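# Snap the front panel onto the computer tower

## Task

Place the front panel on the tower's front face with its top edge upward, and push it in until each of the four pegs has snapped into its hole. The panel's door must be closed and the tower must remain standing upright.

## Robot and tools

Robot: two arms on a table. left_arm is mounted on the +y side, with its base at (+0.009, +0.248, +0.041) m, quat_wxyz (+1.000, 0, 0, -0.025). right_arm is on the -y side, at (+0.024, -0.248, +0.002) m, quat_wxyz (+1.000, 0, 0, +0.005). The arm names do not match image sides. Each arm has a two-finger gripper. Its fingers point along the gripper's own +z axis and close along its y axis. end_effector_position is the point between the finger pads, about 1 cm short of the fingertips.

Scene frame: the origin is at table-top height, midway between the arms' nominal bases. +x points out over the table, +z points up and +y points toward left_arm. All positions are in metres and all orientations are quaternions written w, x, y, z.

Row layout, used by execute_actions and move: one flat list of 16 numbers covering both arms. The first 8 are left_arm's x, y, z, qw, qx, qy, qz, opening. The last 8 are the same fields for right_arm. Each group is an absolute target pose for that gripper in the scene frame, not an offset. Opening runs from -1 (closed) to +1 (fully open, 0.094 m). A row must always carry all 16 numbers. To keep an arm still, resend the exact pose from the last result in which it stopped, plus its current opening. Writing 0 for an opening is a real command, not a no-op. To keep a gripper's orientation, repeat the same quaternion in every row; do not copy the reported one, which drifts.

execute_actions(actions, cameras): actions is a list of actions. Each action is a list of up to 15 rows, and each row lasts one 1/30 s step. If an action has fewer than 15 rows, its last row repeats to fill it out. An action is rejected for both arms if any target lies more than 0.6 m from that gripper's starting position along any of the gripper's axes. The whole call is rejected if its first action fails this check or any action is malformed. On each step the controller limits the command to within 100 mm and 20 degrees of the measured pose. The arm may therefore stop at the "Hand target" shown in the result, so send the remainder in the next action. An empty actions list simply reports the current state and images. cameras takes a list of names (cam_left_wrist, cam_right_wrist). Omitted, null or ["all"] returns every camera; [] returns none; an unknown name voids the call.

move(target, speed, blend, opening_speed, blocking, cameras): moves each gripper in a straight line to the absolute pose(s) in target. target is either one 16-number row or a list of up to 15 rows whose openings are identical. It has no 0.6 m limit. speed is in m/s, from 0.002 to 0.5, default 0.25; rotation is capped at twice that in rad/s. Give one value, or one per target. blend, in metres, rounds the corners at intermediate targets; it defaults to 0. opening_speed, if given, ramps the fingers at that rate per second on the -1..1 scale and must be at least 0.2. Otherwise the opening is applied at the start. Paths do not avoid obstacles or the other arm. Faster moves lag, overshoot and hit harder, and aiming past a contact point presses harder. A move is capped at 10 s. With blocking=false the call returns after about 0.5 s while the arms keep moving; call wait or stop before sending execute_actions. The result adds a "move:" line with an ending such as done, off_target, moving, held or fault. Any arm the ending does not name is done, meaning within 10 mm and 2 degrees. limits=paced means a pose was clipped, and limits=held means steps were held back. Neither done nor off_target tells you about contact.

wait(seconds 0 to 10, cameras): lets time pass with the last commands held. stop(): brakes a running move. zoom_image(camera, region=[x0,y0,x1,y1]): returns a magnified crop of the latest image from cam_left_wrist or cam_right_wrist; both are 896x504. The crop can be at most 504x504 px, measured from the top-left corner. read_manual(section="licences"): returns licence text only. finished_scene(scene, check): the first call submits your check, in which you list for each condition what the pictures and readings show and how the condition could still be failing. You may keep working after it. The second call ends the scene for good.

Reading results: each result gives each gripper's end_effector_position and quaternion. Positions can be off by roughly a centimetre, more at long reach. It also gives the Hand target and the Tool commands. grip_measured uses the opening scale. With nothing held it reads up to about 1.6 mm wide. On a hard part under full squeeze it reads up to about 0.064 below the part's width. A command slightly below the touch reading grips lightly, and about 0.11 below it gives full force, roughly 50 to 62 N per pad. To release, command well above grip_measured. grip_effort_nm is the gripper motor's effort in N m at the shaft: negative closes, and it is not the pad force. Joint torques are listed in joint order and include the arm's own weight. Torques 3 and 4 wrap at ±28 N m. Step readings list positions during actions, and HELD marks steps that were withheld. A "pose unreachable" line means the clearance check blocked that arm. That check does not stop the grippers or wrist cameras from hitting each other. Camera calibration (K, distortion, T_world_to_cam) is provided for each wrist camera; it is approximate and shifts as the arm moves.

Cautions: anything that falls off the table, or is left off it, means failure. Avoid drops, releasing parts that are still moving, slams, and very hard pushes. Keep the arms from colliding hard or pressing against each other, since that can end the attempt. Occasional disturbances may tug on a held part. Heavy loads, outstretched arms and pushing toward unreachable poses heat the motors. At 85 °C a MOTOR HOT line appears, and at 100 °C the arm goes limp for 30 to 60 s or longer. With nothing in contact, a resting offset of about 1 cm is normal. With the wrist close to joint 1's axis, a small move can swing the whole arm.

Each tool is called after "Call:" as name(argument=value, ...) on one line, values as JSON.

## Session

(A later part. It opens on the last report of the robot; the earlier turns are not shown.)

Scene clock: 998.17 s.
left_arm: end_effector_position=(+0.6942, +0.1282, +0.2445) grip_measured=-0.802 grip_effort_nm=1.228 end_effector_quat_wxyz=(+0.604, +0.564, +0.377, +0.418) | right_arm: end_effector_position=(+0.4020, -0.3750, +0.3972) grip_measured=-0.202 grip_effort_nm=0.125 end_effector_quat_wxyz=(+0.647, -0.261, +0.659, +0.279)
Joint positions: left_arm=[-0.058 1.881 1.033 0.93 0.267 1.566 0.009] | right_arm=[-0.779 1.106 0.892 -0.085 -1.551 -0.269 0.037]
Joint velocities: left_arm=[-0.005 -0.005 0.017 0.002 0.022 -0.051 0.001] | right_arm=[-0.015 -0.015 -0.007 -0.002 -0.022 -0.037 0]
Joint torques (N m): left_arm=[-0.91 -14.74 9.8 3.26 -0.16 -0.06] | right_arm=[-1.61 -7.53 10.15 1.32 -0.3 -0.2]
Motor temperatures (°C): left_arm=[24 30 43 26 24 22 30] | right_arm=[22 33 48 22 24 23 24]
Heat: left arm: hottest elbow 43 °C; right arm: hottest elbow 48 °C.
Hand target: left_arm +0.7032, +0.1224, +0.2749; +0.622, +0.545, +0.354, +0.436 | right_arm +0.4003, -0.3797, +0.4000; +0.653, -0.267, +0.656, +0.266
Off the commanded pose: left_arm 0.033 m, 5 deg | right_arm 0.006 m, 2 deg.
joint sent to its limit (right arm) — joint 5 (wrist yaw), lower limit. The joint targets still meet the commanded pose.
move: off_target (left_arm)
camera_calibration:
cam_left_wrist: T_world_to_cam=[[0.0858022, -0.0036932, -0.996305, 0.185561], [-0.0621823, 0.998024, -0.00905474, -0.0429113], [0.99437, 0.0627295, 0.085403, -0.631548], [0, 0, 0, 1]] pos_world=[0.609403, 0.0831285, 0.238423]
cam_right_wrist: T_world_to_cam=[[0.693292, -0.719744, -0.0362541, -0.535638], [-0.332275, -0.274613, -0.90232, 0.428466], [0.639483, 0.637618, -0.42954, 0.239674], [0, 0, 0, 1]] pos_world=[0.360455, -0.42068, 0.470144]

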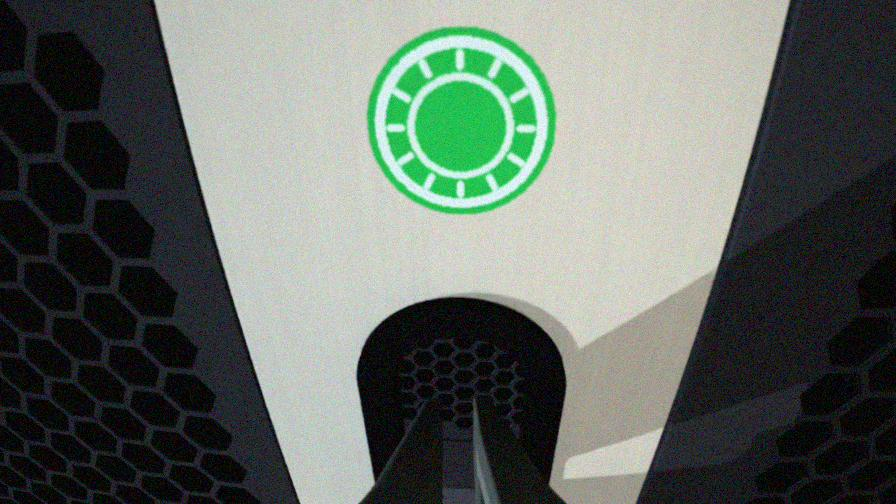

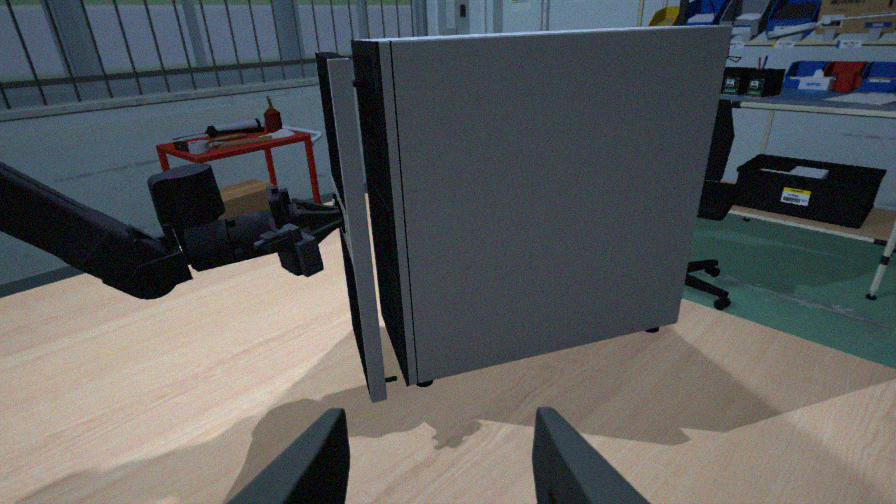

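Call:
move(target=[0.700,0.116,0.304,0.6225,0.5455,0.354,0.4365,-0.5,0.40,-0.38,0.40,0.65,-0.27,0.65,0.27,-0.2], speed=0.05)

Call:
zoom_image(camera="cam_right_wrist", region=[300, 250, 480, 430])

Call:
zoom_image(camera="cam_right_wrist", region=[300, 0, 480, 180])

Scene clock: 1006.27 s.
left_arm: end_effector_position=(+0.6919, +0.1214, +0.2541) grip_measured=-0.802 grip_effort_nm=1.233 end_effector_quat_wxyz=(+0.602, +0.567, +0.380, +0.415) | right_arm: end_effector_position=(+0.4020, -0.3750, +0.3972) grip_measured=-0.202 grip_effort_nm=0.115 end_effector_quat_wxyz=(+0.647, -0.261, +0.659, +0.279)
Joint positions: left_arm=[-0.071 1.852 1.033 0.891 0.255 1.566 0.009] | right_arm=[-0.779 1.106 0.892 -0.085 -1.551 -0.269 0.037]
Joint velocities: left_arm=[-0.005 -0.005 0.007 -0.007 0.022 -0.037 0] | right_arm=[0.005 -0.005 0.017 0.012 0.022 0.051 -0.001]
Joint torques (N m): left_arm=[-0.21 -17.2 10.28 2.41 -0.15 -0.05] | right_arm=[-2.67 -7.94 10.14 1.25 -0.32 -0.17]
Motor temperatures (°C): left_arm=[24 30 42 26 24 22 30] | right_arm=[22 33 48 22 24 23 24]
Heat: left arm: hottest elbow 42 °C; right arm: hottest elbow 48 °C.
Hand target: left_arm +0.6984, +0.1165, +0.3033; +0.622, +0.545, +0.354, +0.436 | right_arm +0.4003, -0.3797, +0.4000; +0.653, -0.267, +0.656, +0.266
Off the commanded pose: left_arm 0.051 m, 5 deg | right_arm 0.006 m, 2 deg.
joint sent to its limit (right arm) — joint 5 (wrist yaw), lower limit. The joint targets still meet the commanded pose.
move: off_target (left_arm)
camera_calibration:
cam_left_wrist: T_world_to_cam=[[0.0747384, -0.00342847, -0.997197, 0.20314], [-0.0614803, 0.998076, -0.00803934, -0.0369832], [0.995306, 0.0619088, 0.0743838, -0.627402], [0, 0, 0, 1]] pos_world=[0.607001, 0.0764502, 0.248942]
cam_right_wrist: T_world_to_cam=[[0.693292, -0.719744, -0.0362541, -0.535638], [-0.332275, -0.274613, -0.90232, 0.428466], [0.639483, 0.637618, -0.42954, 0.239674], [0, 0, 0, 1]] pos_world=[0.360455, -0.42068, 0.470144]

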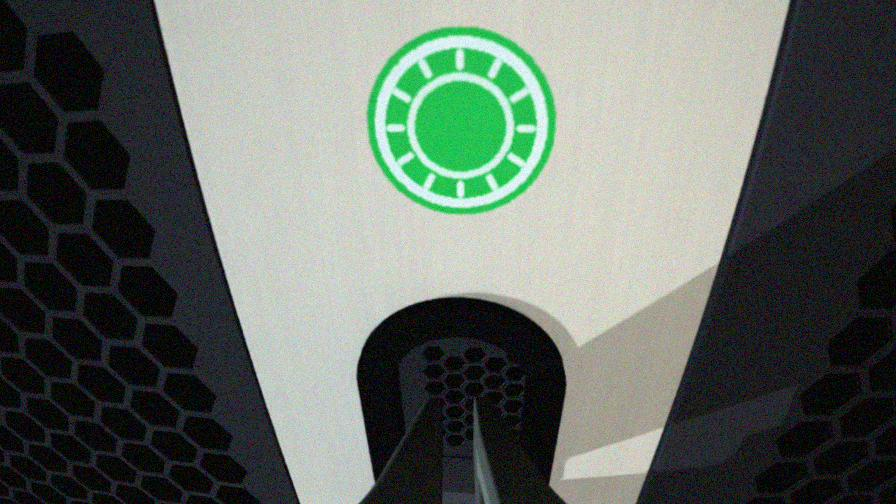

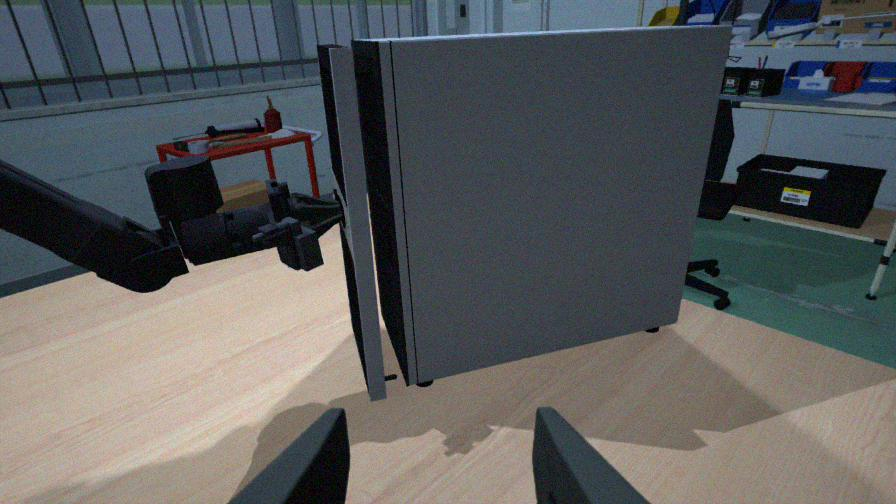

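Scaled by 2.800 from the camera's 896x504 image, which has a finer 1280x720 frame.

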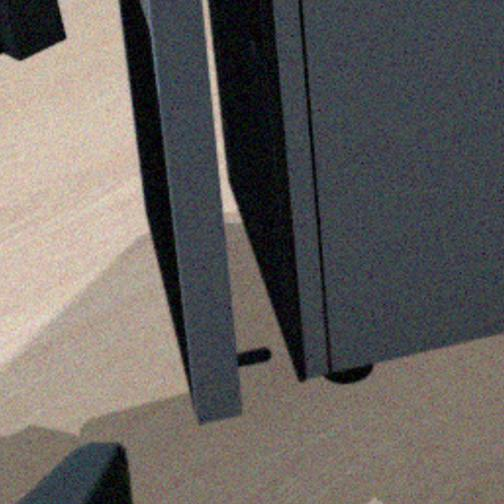

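Scaled by 2.800 from the camera's 896x504 image, which has a finer 1280x720 frame.

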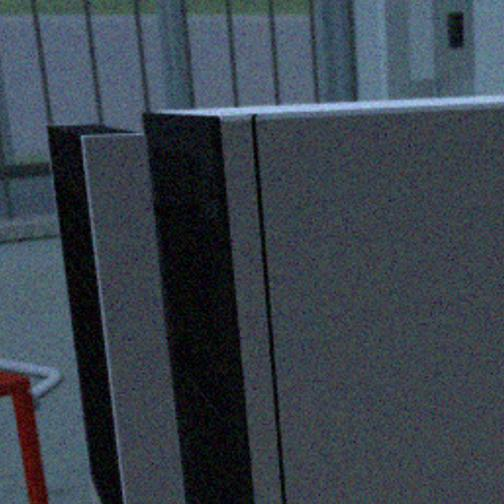

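Call:
move(target=[0.702,0.1245,0.311,0.6245,0.543,0.3495,0.441,-0.5,0.40,-0.38,0.40,0.65,-0.27,0.65,0.27,-0.2], speed=0.05)

Call:
zoom_image(camera="cam_right_wrist", region=[300, 250, 480, 430])

Call:
zoom_image(camera="cam_right_wrist", region=[300, 0, 480, 180])

Scene clock: 1014.30 s.
left_arm: end_effector_position=(+0.6913, +0.1203, +0.2543) grip_measured=-0.802 grip_effort_nm=1.233 end_effector_quat_wxyz=(+0.604, +0.569, +0.377, +0.412) | right_arm: end_effector_position=(+0.4020, -0.3750, +0.3972) grip_measured=-0.202 grip_effort_nm=0.120 end_effector_quat_wxyz=(+0.647, -0.261, +0.659, +0.279)
Joint positions: left_arm=[-0.07 1.852 1.033 0.891 0.266 1.566 0.009] | right_arm=[-0.779 1.106 0.892 -0.085 -1.551 -0.269 0.037]
Joint velocities: left_arm=[-0.005 0.015 -0.007 -0.012 0.007 0.081 -0.001] | right_arm=[0.005 -0.005 0.002 -0.007 -0.007 0.007 -0.001]
Joint torques (N m): left_arm=[0.67 -17.9 10.55 2.56 0.06 -0.01] | right_arm=[-2.32 -7.06 10.25 1.44 -0.27 -0.21]
Motor temperatures (°C): left_arm=[24 31 42 26 24 22 30] | right_arm=[22 33 48 22 24 23 24]
Heat: left arm: hottest elbow 42 °C; right arm: hottest elbow 48 °C.
Hand target: left_arm +0.6994, +0.1250, +0.3104; +0.624, +0.542, +0.350, +0.441 | right_arm +0.4003, -0.3797, +0.4000; +0.653, -0.267, +0.656, +0.266
Off the commanded pose: left_arm 0.058 m, 6 deg | right_arm 0.006 m, 2 deg.
joint sent to its limit (right arm) — joint 5 (wrist yaw), lower limit. The joint targets still meet the commanded pose.
move: off_target (left_arm)
camera_calibration:
cam_left_wrist: T_world_to_cam=[[0.0751706, -0.00346221, -0.997165, 0.2031], [-0.0519815, 0.998621, -0.00738585, -0.0426983], [0.995815, 0.0523893, 0.0748869, -0.626096], [0, 0, 0, 1]] pos_world=[0.605989, 0.0761433, 0.249095]
cam_right_wrist: T_world_to_cam=[[0.693292, -0.719744, -0.0362541, -0.535638], [-0.332275, -0.274613, -0.90232, 0.428466], [0.639483, 0.637618, -0.42954, 0.239674], [0, 0, 0, 1]] pos_world=[0.360455, -0.42068, 0.470144]

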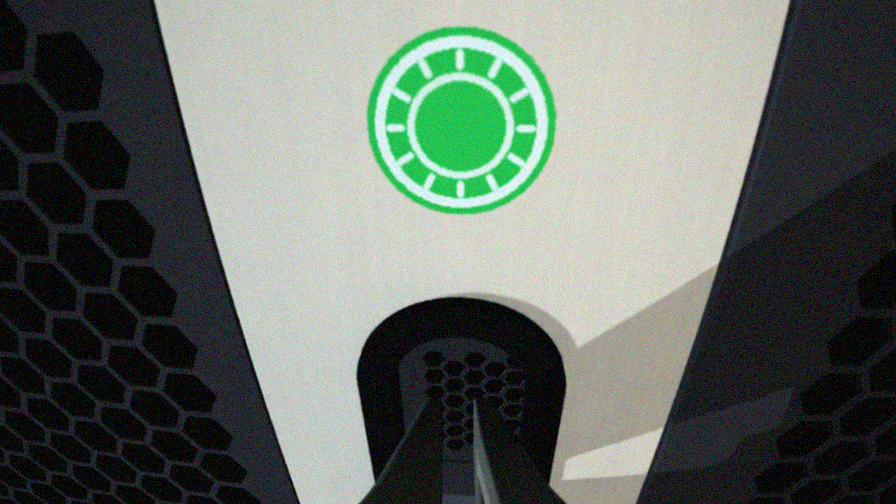

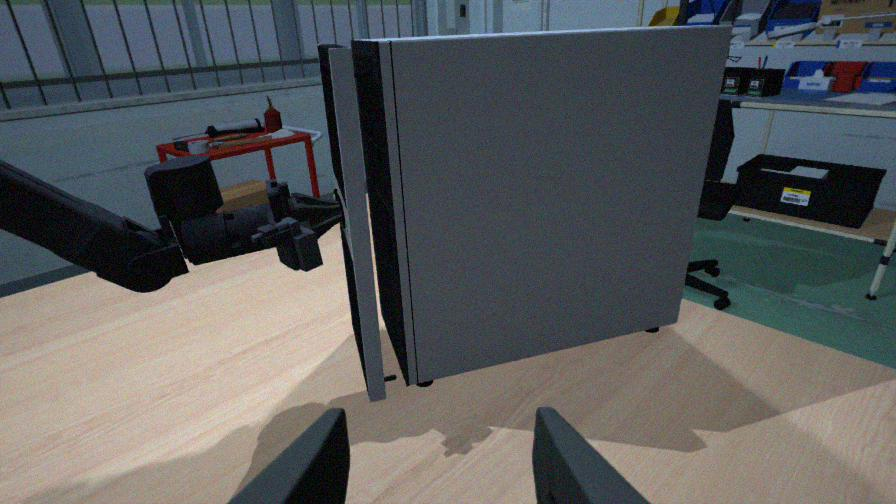

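Scaled by 2.800 from the camera's 896x504 image, which has a finer 1280x720 frame.

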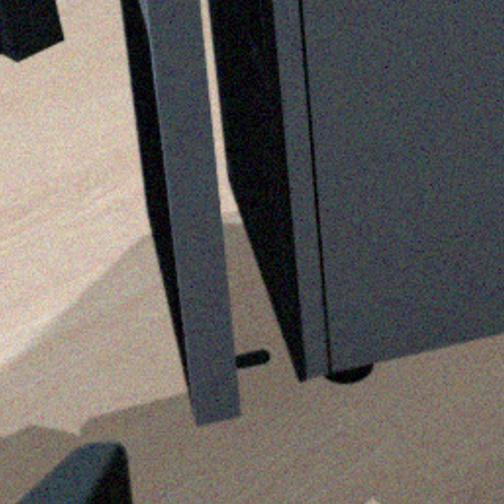

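Scaled by 2.800 from the camera's 896x504 image, which has a finer 1280x720 frame.

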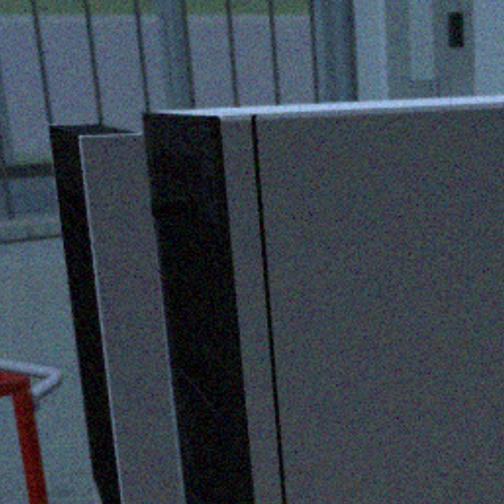

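Call:
move(target=[0.703,0.1275,0.314,0.6255,0.542,0.3485,0.4425,-0.5,0.40,-0.38,0.40,0.65,-0.27,0.65,0.27,-0.2], speed=0.05, cameras=[])

Scene clock: 1019.37 s.
left_arm: end_effector_position=(+0.6913, +0.1237, +0.2576) grip_measured=-0.802 grip_effort_nm=1.228 end_effector_quat_wxyz=(+0.604, +0.567, +0.376, +0.414) | right_arm: end_effector_position=(+0.4020, -0.3750, +0.3972) grip_measured=-0.202 grip_effort_nm=0.115 end_effector_quat_wxyz=(+0.647, -0.261, +0.659, +0.279)
Joint positions: left_arm=[-0.064 1.847 1.033 0.891 0.271 1.566 0.009] | right_arm=[-0.779 1.106 0.892 -0.085 -1.551 -0.269 0.037]
Joint velocities: left_arm=[-0.005 -0.015 -0.007 0.012 0.037 0.051 0.001] | right_arm=[-0.005 0.005 -0.007 -0.012 0.022 0.007 -0.001]
Joint torques (N m): left_arm=[0.32 -17.38 10.91 2.55 0.05 -0.04] | right_arm=[-2.32 -7.53 10.19 1.33 -0.3 -0.18]
Motor temperatures (°C): left_arm=[24 31 41 26 24 22 30] | right_arm=[22 33 48 22 24 23 24]
Heat: left arm: hottest elbow 41 °C; right arm: hottest elbow 48 °C.
Hand target: left_arm +0.7002, +0.1277, +0.3133; +0.625, +0.541, +0.348, +0.442 | right_arm +0.4003, -0.3797, +0.4000; +0.653, -0.267, +0.656, +0.266
Off the commanded pose: left_arm 0.058 m, 6 deg | right_arm 0.006 m, 2 deg.
joint sent to its limit (right arm) — joint 5 (wrist yaw), lower limit. The joint targets still meet the commanded pose.
move: off_target (left_arm)
No camera images: "cameras" was empty.

Call:
move(target=[0.725,0.1195,0.319,0.626,0.5415,0.348,0.443,-0.5,0.40,-0.38,0.40,0.65,-0.27,0.65,0.27,-0.2], speed=0.05)

Call:
zoom_image(camera="cam_right_wrist", region=[300, 250, 480, 430])

Call:
zoom_image(camera="cam_right_wrist", region=[300, 0, 480, 180])

Scene clock: 1026.83 s.
left_arm: end_effector_position=(+0.7049, +0.1232, +0.2762) grip_measured=-0.802 grip_effort_nm=1.228 end_effector_quat_wxyz=(+0.608, +0.562, +0.371, +0.420) | right_arm: end_effector_position=(+0.4020, -0.3750, +0.3972) grip_measured=-0.202 grip_effort_nm=0.115 end_effector_quat_wxyz=(+0.647, -0.261, +0.659, +0.279)
Joint positions: left_arm=[-0.063 1.847 1.084 0.86 0.268 1.566 0.009] | right_arm=[-0.779 1.106 0.892 -0.085 -1.551 -0.269 0.037]
Joint velocities: left_arm=[-0.005 -0.005 -0.002 0.012 -0.066 0.022 0.001] | right_arm=[-0.015 0.005 -0.002 0.012 -0.022 -0.037 0]
Joint torques (N m): left_arm=[-0.21 -14.92 12.82 2.35 -0.23 -0.05] | right_arm=[-2.26 -7.53 10.1 1.28 -0.35 -0.2]
Motor temperatures (°C): left_arm=[24 32 41 26 24 21 30] | right_arm=[22 33 48 22 24 23 24]
Heat: left arm: hottest elbow 41 °C; right arm: hottest elbow 48 °C.
Hand target: left_arm +0.7216, +0.1207, +0.3186; +0.625, +0.540, +0.348, +0.443 | right_arm +0.4003, -0.3797, +0.4000; +0.653, -0.267, +0.656, +0.266
Off the commanded pose: left_arm 0.047 m, 5 deg | right_arm 0.006 m, 2 deg.
joint sent to its limit (right arm) — joint 5 (wrist yaw), lower limit. The joint targets still meet the commanded pose.
move: off_target (left_arm)
camera_calibration:
cam_left_wrist: T_world_to_cam=[[0.100125, -0.00577581, -0.994958, 0.20601], [-0.0563242, 0.998347, -0.0114635, -0.0404584], [0.993379, 0.057188, 0.0996338, -0.647191], [0, 0, 0, 1]] pos_world=[0.62, 0.0785929, 0.26899]
cam_right_wrist: T_world_to_cam=[[0.693292, -0.719744, -0.0362541, -0.535638], [-0.332275, -0.274613, -0.90232, 0.428466], [0.639483, 0.637618, -0.42954, 0.239674], [0, 0, 0, 1]] pos_world=[0.360455, -0.42068, 0.470144]

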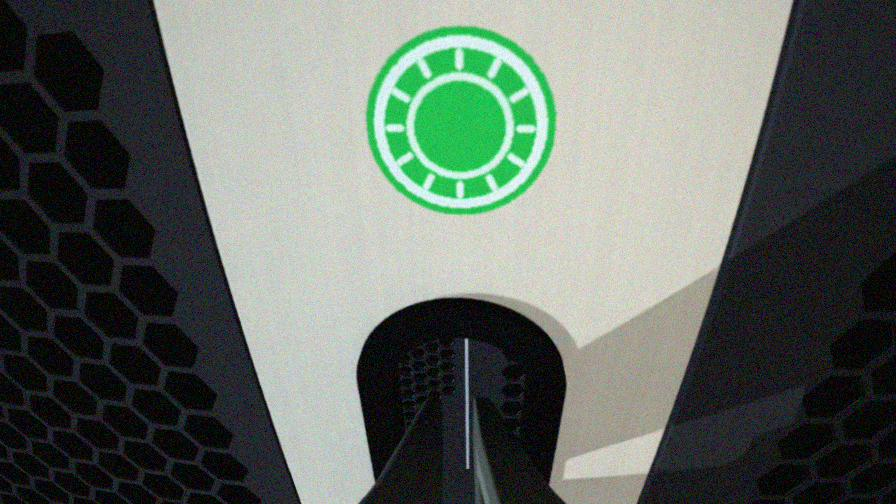

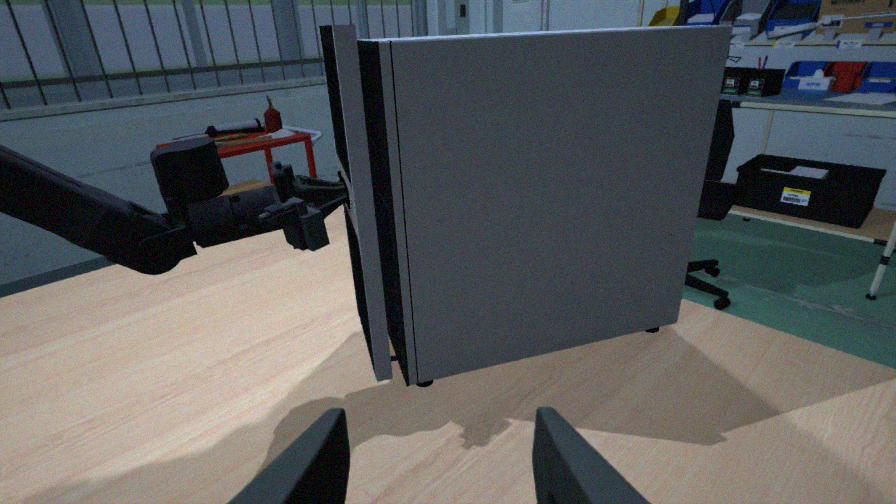

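Scaled by 2.800 from the camera's 896x504 image, which has a finer 1280x720 frame.

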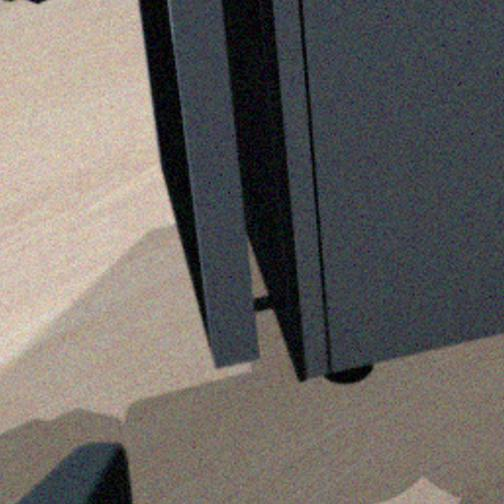

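Scaled by 2.800 from the camera's 896x504 image, which has a finer 1280x720 frame.

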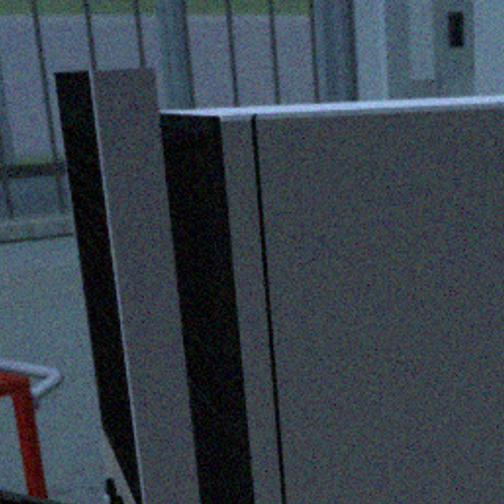

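Call:
move(target=[0.720,0.1195,0.291,0.626,0.5415,0.348,0.443,-0.5,0.40,-0.38,0.40,0.65,-0.27,0.65,0.27,-0.2], speed=0.05)

Call:
zoom_image(camera="cam_right_wrist", region=[300, 250, 480, 430])

Call:
zoom_image(camera="cam_right_wrist", region=[300, 0, 480, 180])

Scene clock: 1039.07 s.
left_arm: end_effector_position=(+0.7053, +0.1231, +0.2766) grip_measured=-0.802 grip_effort_nm=1.223 end_effector_quat_wxyz=(+0.615, +0.554, +0.363, +0.427) | right_arm: end_effector_position=(+0.4020, -0.3750, +0.3972) grip_measured=-0.202 grip_effort_nm=0.115 end_effector_quat_wxyz=(+0.647, -0.261, +0.659, +0.279)
Joint positions: left_arm=[-0.063 1.863 1.084 0.906 0.27 1.563 0.009] | right_arm=[-0.779 1.106 0.892 -0.085 -1.551 -0.269 0.037]
Joint velocities: left_arm=[0.005 -0.015 -0.007 -0.012 -0.095 0.007 0] | right_arm=[0.015 -0.005 -0.007 -0.017 -0.081 0.007 0]
Joint torques (N m): left_arm=[-0.03 -12.81 10.84 3.26 -0.42 0.02] | right_arm=[-2.32 -7.71 10.22 1.25 -0.31 -0.2]
Motor temperatures (°C): left_arm=[24 32 42 26 24 21 30] | right_arm=[22 32 48 22 24 23 24]
Heat: left arm: hottest elbow 42 °C; right arm: hottest elbow 48 °C.
Hand target: left_arm +0.7187, +0.1198, +0.2907; +0.625, +0.541, +0.348, +0.442 | right_arm +0.4003, -0.3797, +0.4000; +0.653, -0.267, +0.656, +0.266
Off the commanded pose: left_arm 0.021 m, 3 deg | right_arm 0.006 m, 2 deg.
joint sent to its limit (right arm) — joint 5 (wrist yaw), lower limit. The joint targets still meet the commanded pose.
move: off_target (left_arm)
camera_calibration:
cam_left_wrist: T_world_to_cam=[[0.129646, -0.0116637, -0.991492, 0.185306], [-0.0540751, 0.99836, -0.0188153, -0.0399061], [0.990085, 0.0560544, 0.128803, -0.653152], [0, 0, 0, 1]] pos_world=[0.620494, 0.0786141, 0.267106]
cam_right_wrist: T_world_to_cam=[[0.693292, -0.719744, -0.0362541, -0.535638], [-0.332275, -0.274613, -0.90232, 0.428466], [0.639483, 0.637618, -0.42954, 0.239674], [0, 0, 0, 1]] pos_world=[0.360455, -0.42068, 0.470144]

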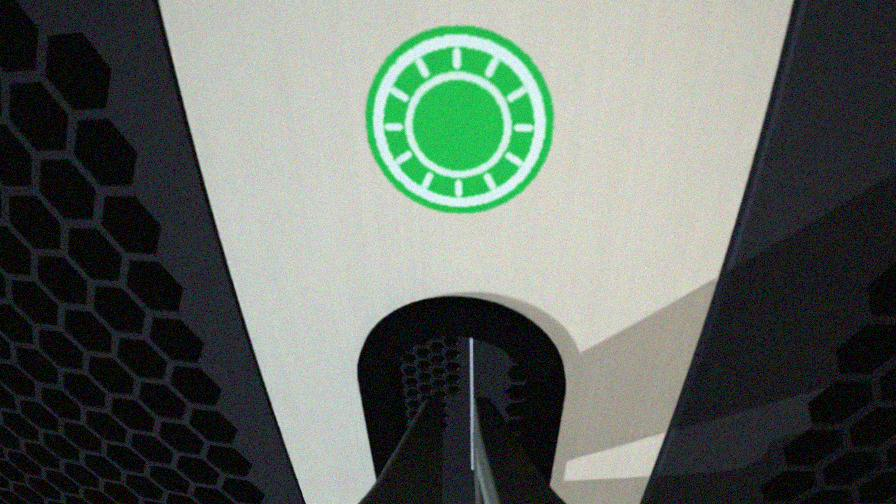

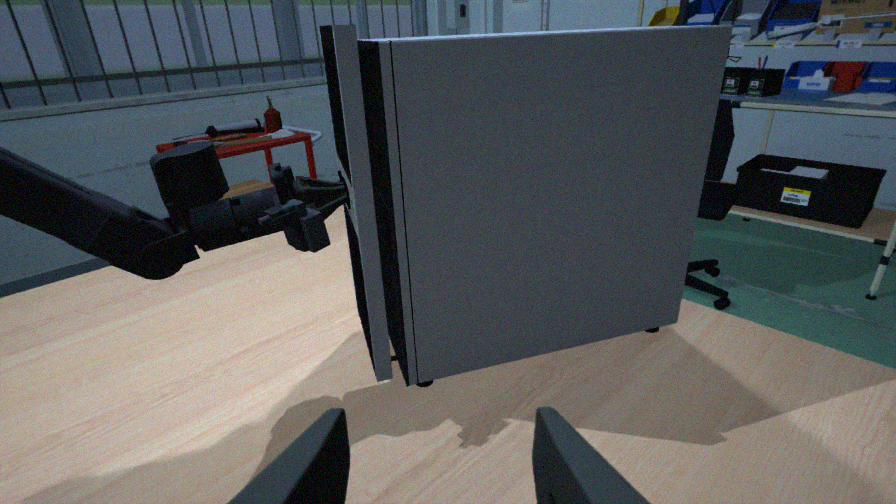

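Scaled by 2.800 from the camera's 896x504 image, which has a finer 1280x720 frame.

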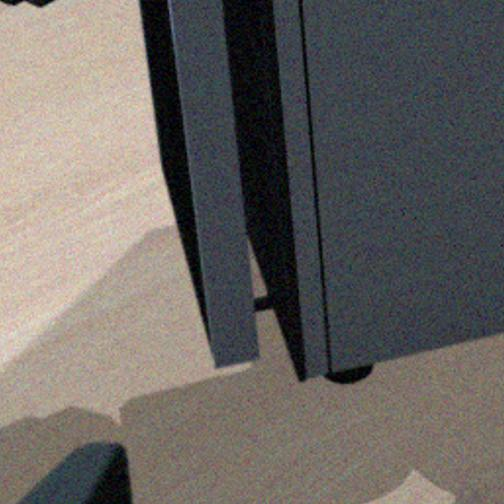

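Scaled by 2.800 from the camera's 896x504 image, which has a finer 1280x720 frame.

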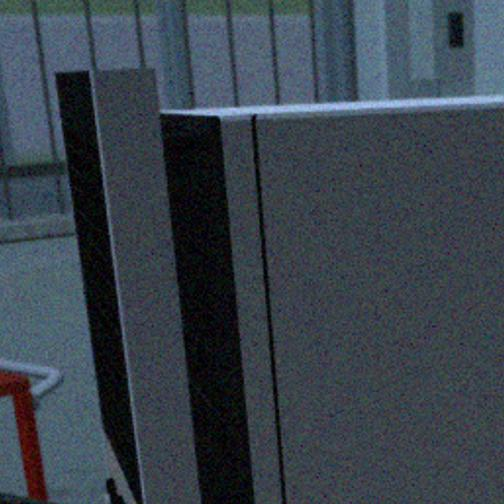

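Call:
move(target=[[0.685,0.131,0.275,0.622,0.545,0.354,0.437,-0.5,0.40,-0.38,0.40,0.65,-0.27,0.65,0.27,-0.2],[0.700,0.1215,0.274,0.622,0.545,0.354,0.437,-0.5,0.40,-0.38,0.40,0.65,-0.27,0.65,0.27,-0.2]], speed=0.05)

Call:
zoom_image(camera="cam_right_wrist", region=[300, 250, 480, 430])

Call:
zoom_image(camera="cam_right_wrist", region=[300, 0, 480, 180])

Scene clock: 1049.60 s.
left_arm: end_effector_position=(+0.6854, +0.1265, +0.2444) grip_measured=-0.801 grip_effort_nm=1.233 end_effector_quat_wxyz=(+0.606, +0.562, +0.377, +0.418) | right_arm: end_effector_position=(+0.4020, -0.3750, +0.3972) grip_measured=-0.202 grip_effort_nm=0.115 end_effector_quat_wxyz=(+0.647, -0.261, +0.659, +0.279)
Joint positions: left_arm=[-0.063 1.868 1.006 0.949 0.264 1.562 0.009] | right_arm=[-0.779 1.106 0.892 -0.085 -1.551 -0.269 0.037]
Joint velocities: left_arm=[-0.015 0.005 -0.012 -0.017 -0.022 -0.066 0.001] | right_arm=[-0.005 -0.005 -0.002 -0.002 -0.037 -0.007 -0.001]
Joint torques (N m): left_arm=[-0.44 -14.33 10.55 2.95 -0.17 -0.03] | right_arm=[-2.32 -8 9.96 1.36 -0.32 -0.19]
Motor temperatures (°C): left_arm=[24 31 42 26 24 21 30] | right_arm=[22 32 48 22 24 23 24]
Heat: left arm: hottest elbow 42 °C; right arm: hottest elbow 48 °C.
Hand target: left_arm +0.6977, +0.1219, +0.2742; +0.622, +0.545, +0.354, +0.437 | right_arm +0.4003, -0.3797, +0.4000; +0.653, -0.267, +0.656, +0.266
Off the commanded pose: left_arm 0.033 m, 4 deg | right_arm 0.006 m, 2 deg.
joint sent to its limit (right arm) — joint 5 (wrist yaw), lower limit. The joint targets still meet the commanded pose.
move: off_target (left_arm)
camera_calibration:
cam_left_wrist: T_world_to_cam=[[0.089141, -0.00852626, -0.995983, 0.184453], [-0.0606483, 0.998061, -0.0139721, -0.0416734], [0.994171, 0.0616501, 0.0884511, -0.623211], [0, 0, 0, 1]] pos_world=[0.600608, 0.0815863, 0.238253]
cam_right_wrist: T_world_to_cam=[[0.693292, -0.719744, -0.0362541, -0.535638], [-0.332275, -0.274613, -0.90232, 0.428466], [0.639483, 0.637618, -0.42954, 0.239674], [0, 0, 0, 1]] pos_world=[0.360455, -0.42068, 0.470144]

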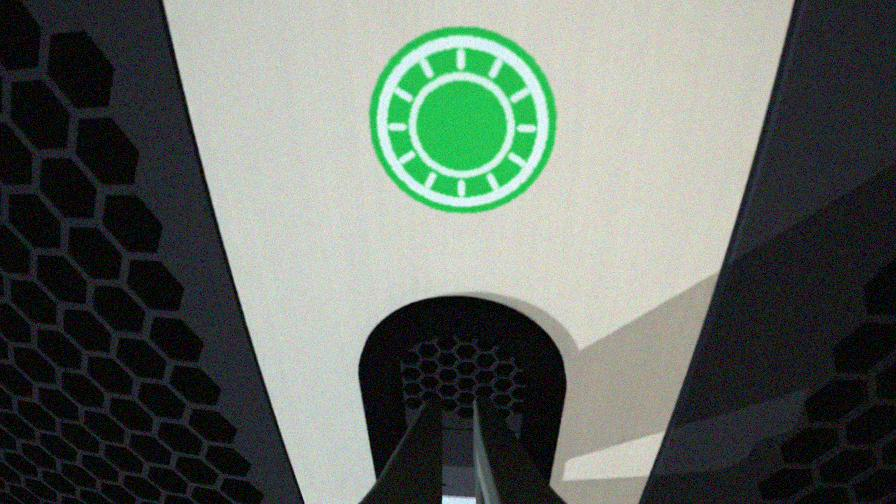

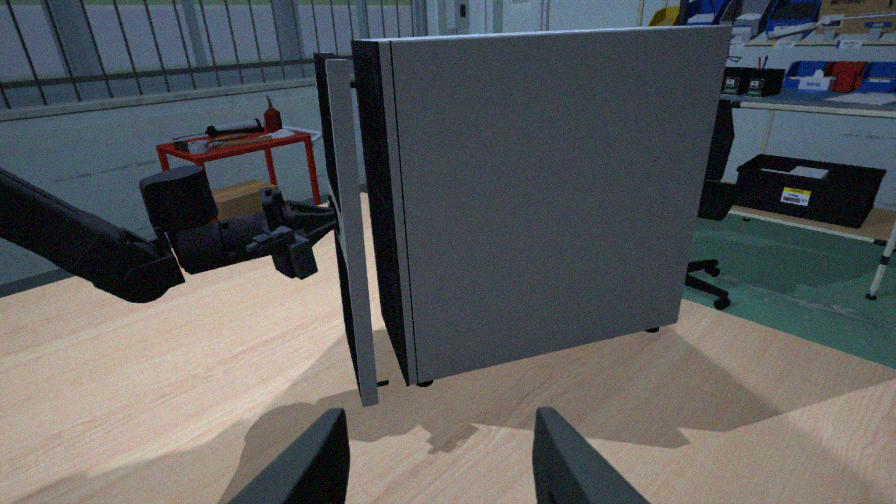

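Scaled by 2.800 from the camera's 896x504 image, which has a finer 1280x720 frame.

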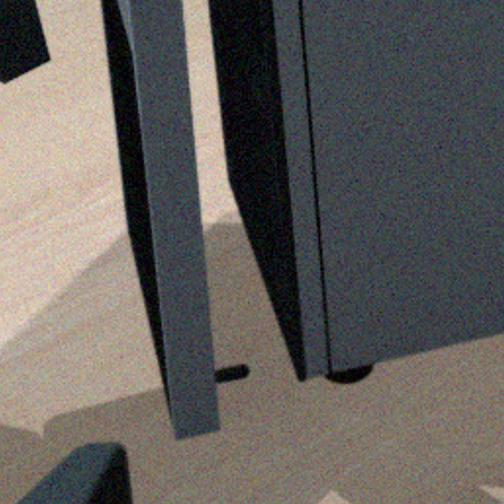

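Scaled by 2.800 from the camera's 896x504 image, which has a finer 1280x720 frame.

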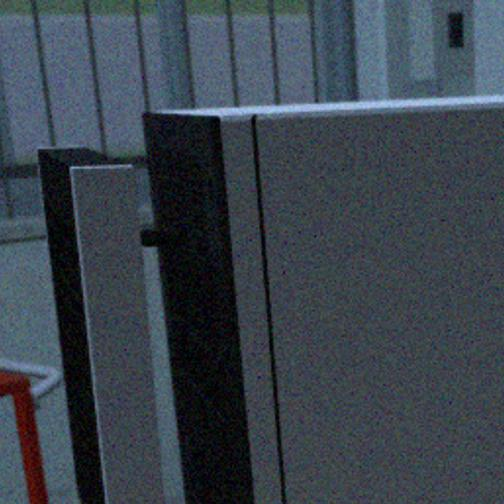

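Call:
move(target=[0.728,0.114,0.287,0.6265,0.5405,0.3505,0.440,-0.5,0.40,-0.38,0.40,0.65,-0.27,0.65,0.27,-0.2], speed=0.05)

Call:
zoom_image(camera="cam_right_wrist", region=[300, 250, 480, 430])

Call:
zoom_image(camera="cam_right_wrist", region=[300, 0, 480, 180])

Scene clock: 1059.20 s.
left_arm: end_effector_position=(+0.7049, +0.1236, +0.2548) grip_measured=-0.799 grip_effort_nm=1.233 end_effector_quat_wxyz=(+0.611, +0.556, +0.371, +0.425) | right_arm: end_effector_position=(+0.4020, -0.3750, +0.3972) grip_measured=-0.202 grip_effort_nm=0.115 end_effector_quat_wxyz=(+0.647, -0.261, +0.659, +0.279)
Joint positions: left_arm=[-0.065 1.895 1.071 0.934 0.259 1.562 0.009] | right_arm=[-0.779 1.106 0.892 -0.085 -1.551 -0.269 0.037]
Joint velocities: left_arm=[-0.005 -0.015 0.012 -0.022 0.007 -0.037 -0.001] | right_arm=[-0.005 -0.015 0.002 0.007 -0.022 -0.007 0.001]
Joint torques (N m): left_arm=[-0.62 -14.04 12.78 1.98 -0.26 -0.05] | right_arm=[-2.55 -7.65 10.17 1.26 -0.32 -0.18]
Motor temperatures (°C): left_arm=[24 31 43 26 24 21 30] | right_arm=[22 32 48 22 24 23 24]
Heat: left arm: hottest elbow 43 °C; right arm: hottest elbow 48 °C.
Hand target: left_arm +0.7247, +0.1151, +0.2867; +0.626, +0.540, +0.351, +0.440 | right_arm +0.4003, -0.3797, +0.4000; +0.653, -0.267, +0.656, +0.266
Off the commanded pose: left_arm 0.041 m, 4 deg | right_arm 0.006 m, 2 deg.
joint sent to its limit (right arm) — joint 5 (wrist yaw), lower limit. The joint targets still meet the commanded pose.
move: off_target (left_arm)
camera_calibration:
cam_left_wrist: T_world_to_cam=[[0.112491, -0.0113973, -0.993587, 0.176413], [-0.0629079, 0.997847, -0.0185684, -0.0345847], [0.991659, 0.0645932, 0.111532, -0.647746], [0, 0, 0, 1]] pos_world=[0.620323, 0.0783608, 0.246885]
cam_right_wrist: T_world_to_cam=[[0.693292, -0.719744, -0.0362541, -0.535638], [-0.332275, -0.274613, -0.90232, 0.428466], [0.639483, 0.637618, -0.42954, 0.239674], [0, 0, 0, 1]] pos_world=[0.360455, -0.42068, 0.470144]

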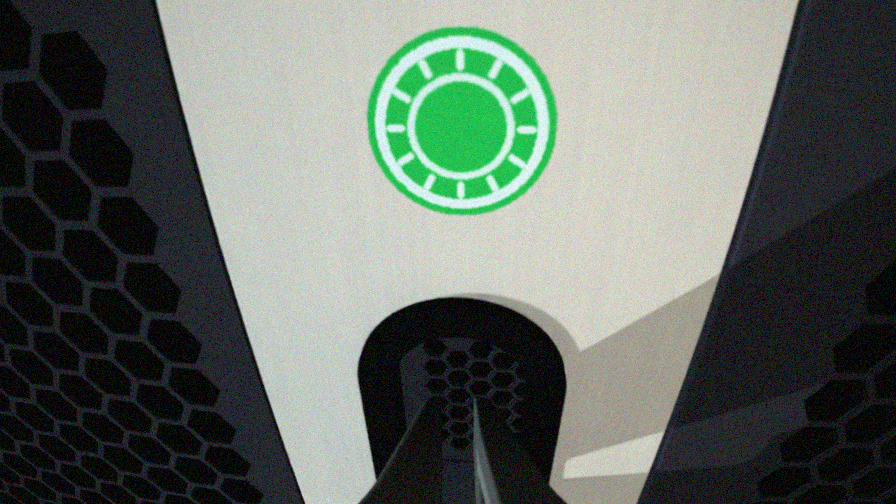

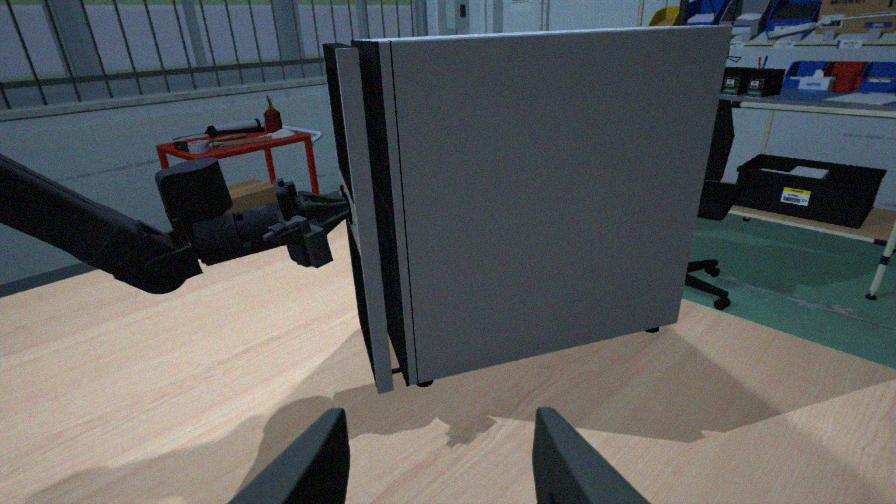

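Scaled by 2.800 from the camera's 896x504 image, which has a finer 1280x720 frame.

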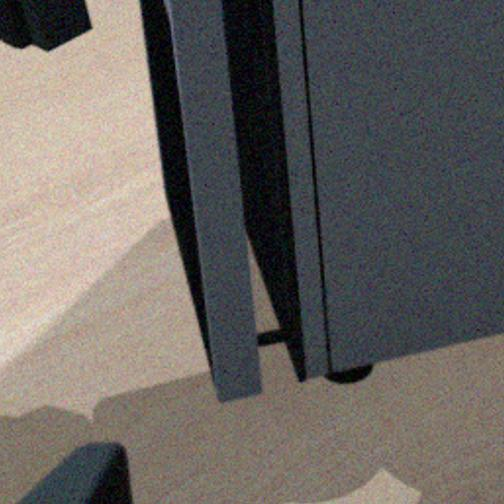

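Scaled by 2.800 from the camera's 896x504 image, which has a finer 1280x720 frame.

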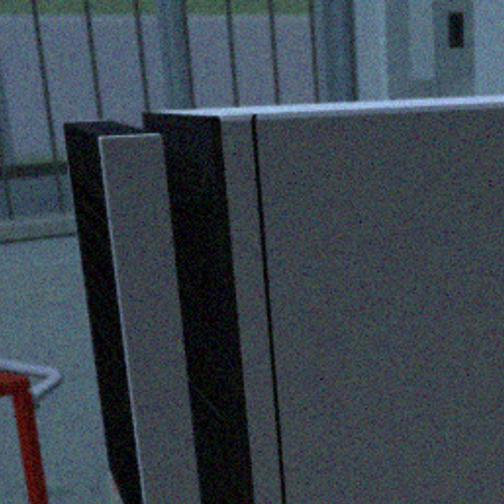

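Call:
move(target=[0.731,0.105,0.302,0.6265,0.5405,0.3505,0.440,-0.5,0.40,-0.38,0.40,0.65,-0.27,0.65,0.27,-0.2], speed=0.05)

Call:
zoom_image(camera="cam_right_wrist", region=[300, 250, 480, 430])

Call:
zoom_image(camera="cam_right_wrist", region=[300, 0, 480, 180])

Scene clock: 1069.43 s.
left_arm: end_effector_position=(+0.7053, +0.1232, +0.2542) grip_measured=-0.797 grip_effort_nm=1.223 end_effector_quat_wxyz=(+0.606, +0.559, +0.377, +0.422) | right_arm: end_effector_position=(+0.4020, -0.3750, +0.3972) grip_measured=-0.202 grip_effort_nm=0.125 end_effector_quat_wxyz=(+0.647, -0.261, +0.659, +0.279)
Joint positions: left_arm=[-0.067 1.888 1.072 0.909 0.251 1.562 0.01] | right_arm=[-0.779 1.106 0.892 -0.085 -1.551 -0.269 0.037]
Joint velocities: left_arm=[-0.005 -0.024 0.012 -0.007 0.051 0.022 0.001] | right_arm=[-0.015 -0.015 -0.002 0.017 0.037 0.022 0.001]
Joint torques (N m): left_arm=[-1.67 -15.56 13.93 1.62 -0.56 -0.02] | right_arm=[-2.14 -7.77 10.3 1.2 -0.33 -0.19]
Motor temperatures (°C): left_arm=[24 30 44 26 24 21 30] | right_arm=[22 32 48 22 24 23 24]
Heat: left arm: hottest elbow 44 °C; right arm: hottest elbow 48 °C.
Hand target: left_arm +0.7251, +0.1061, +0.3020; +0.627, +0.540, +0.351, +0.439 | right_arm +0.4003, -0.3797, +0.4000; +0.653, -0.267, +0.656, +0.266
Off the commanded pose: left_arm 0.057 m, 5 deg | right_arm 0.006 m, 2 deg.
joint sent to its limit (right arm) — joint 5 (wrist yaw), lower limit. The joint targets still meet the commanded pose.
move: off_target (left_arm)
camera_calibration:
cam_left_wrist: T_world_to_cam=[[0.0954997, -0.00964887, -0.995383, 0.187944], [-0.0684952, 0.997519, -0.0162412, -0.0307902], [0.99307, 0.06973, 0.0946018, -0.64536], [0, 0, 0, 1]] pos_world=[0.62083, 0.0775282, 0.247629]
cam_right_wrist: T_world_to_cam=[[0.693292, -0.719744, -0.0362541, -0.535638], [-0.332275, -0.274613, -0.90232, 0.428466], [0.639483, 0.637618, -0.42954, 0.239674], [0, 0, 0, 1]] pos_world=[0.360455, -0.42068, 0.470144]

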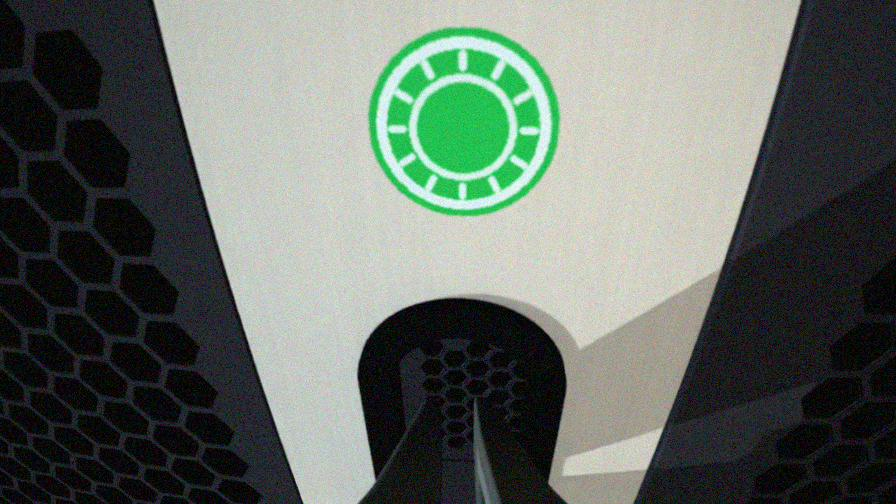

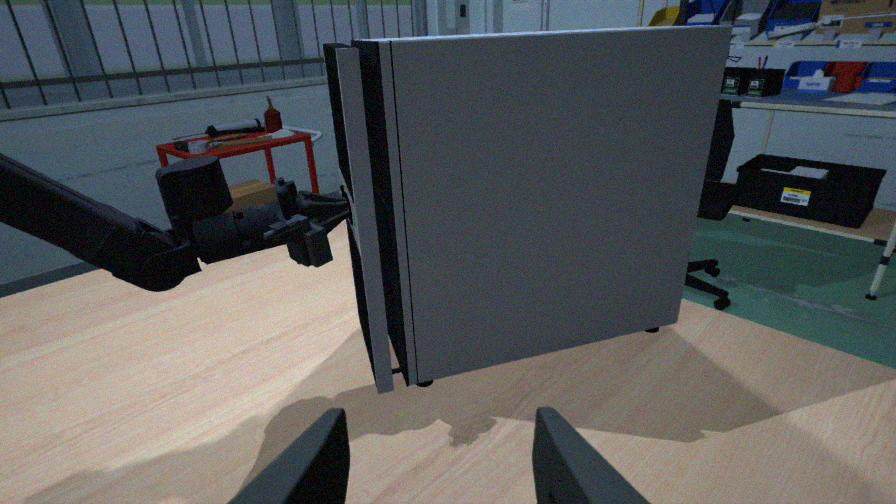

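Scaled by 2.800 from the camera's 896x504 image, which has a finer 1280x720 frame.

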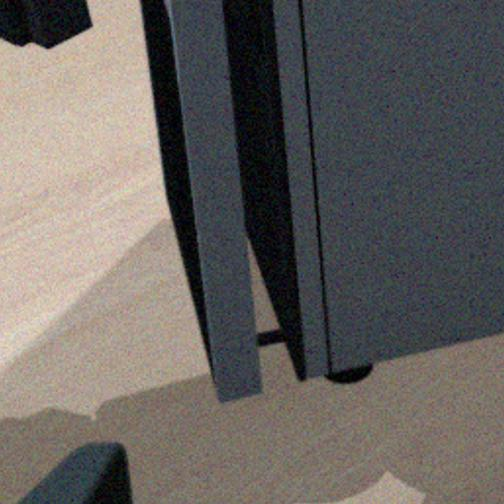

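Scaled by 2.800 from the camera's 896x504 image, which has a finer 1280x720 frame.

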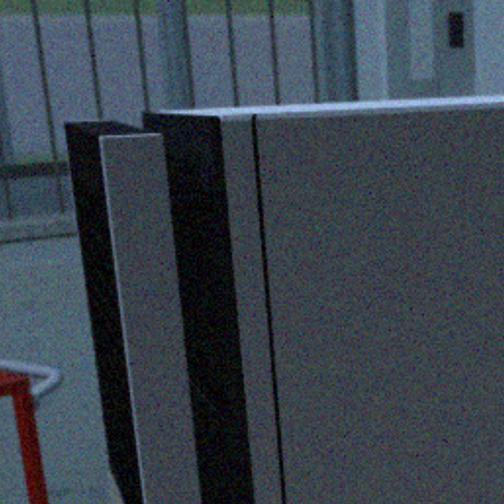

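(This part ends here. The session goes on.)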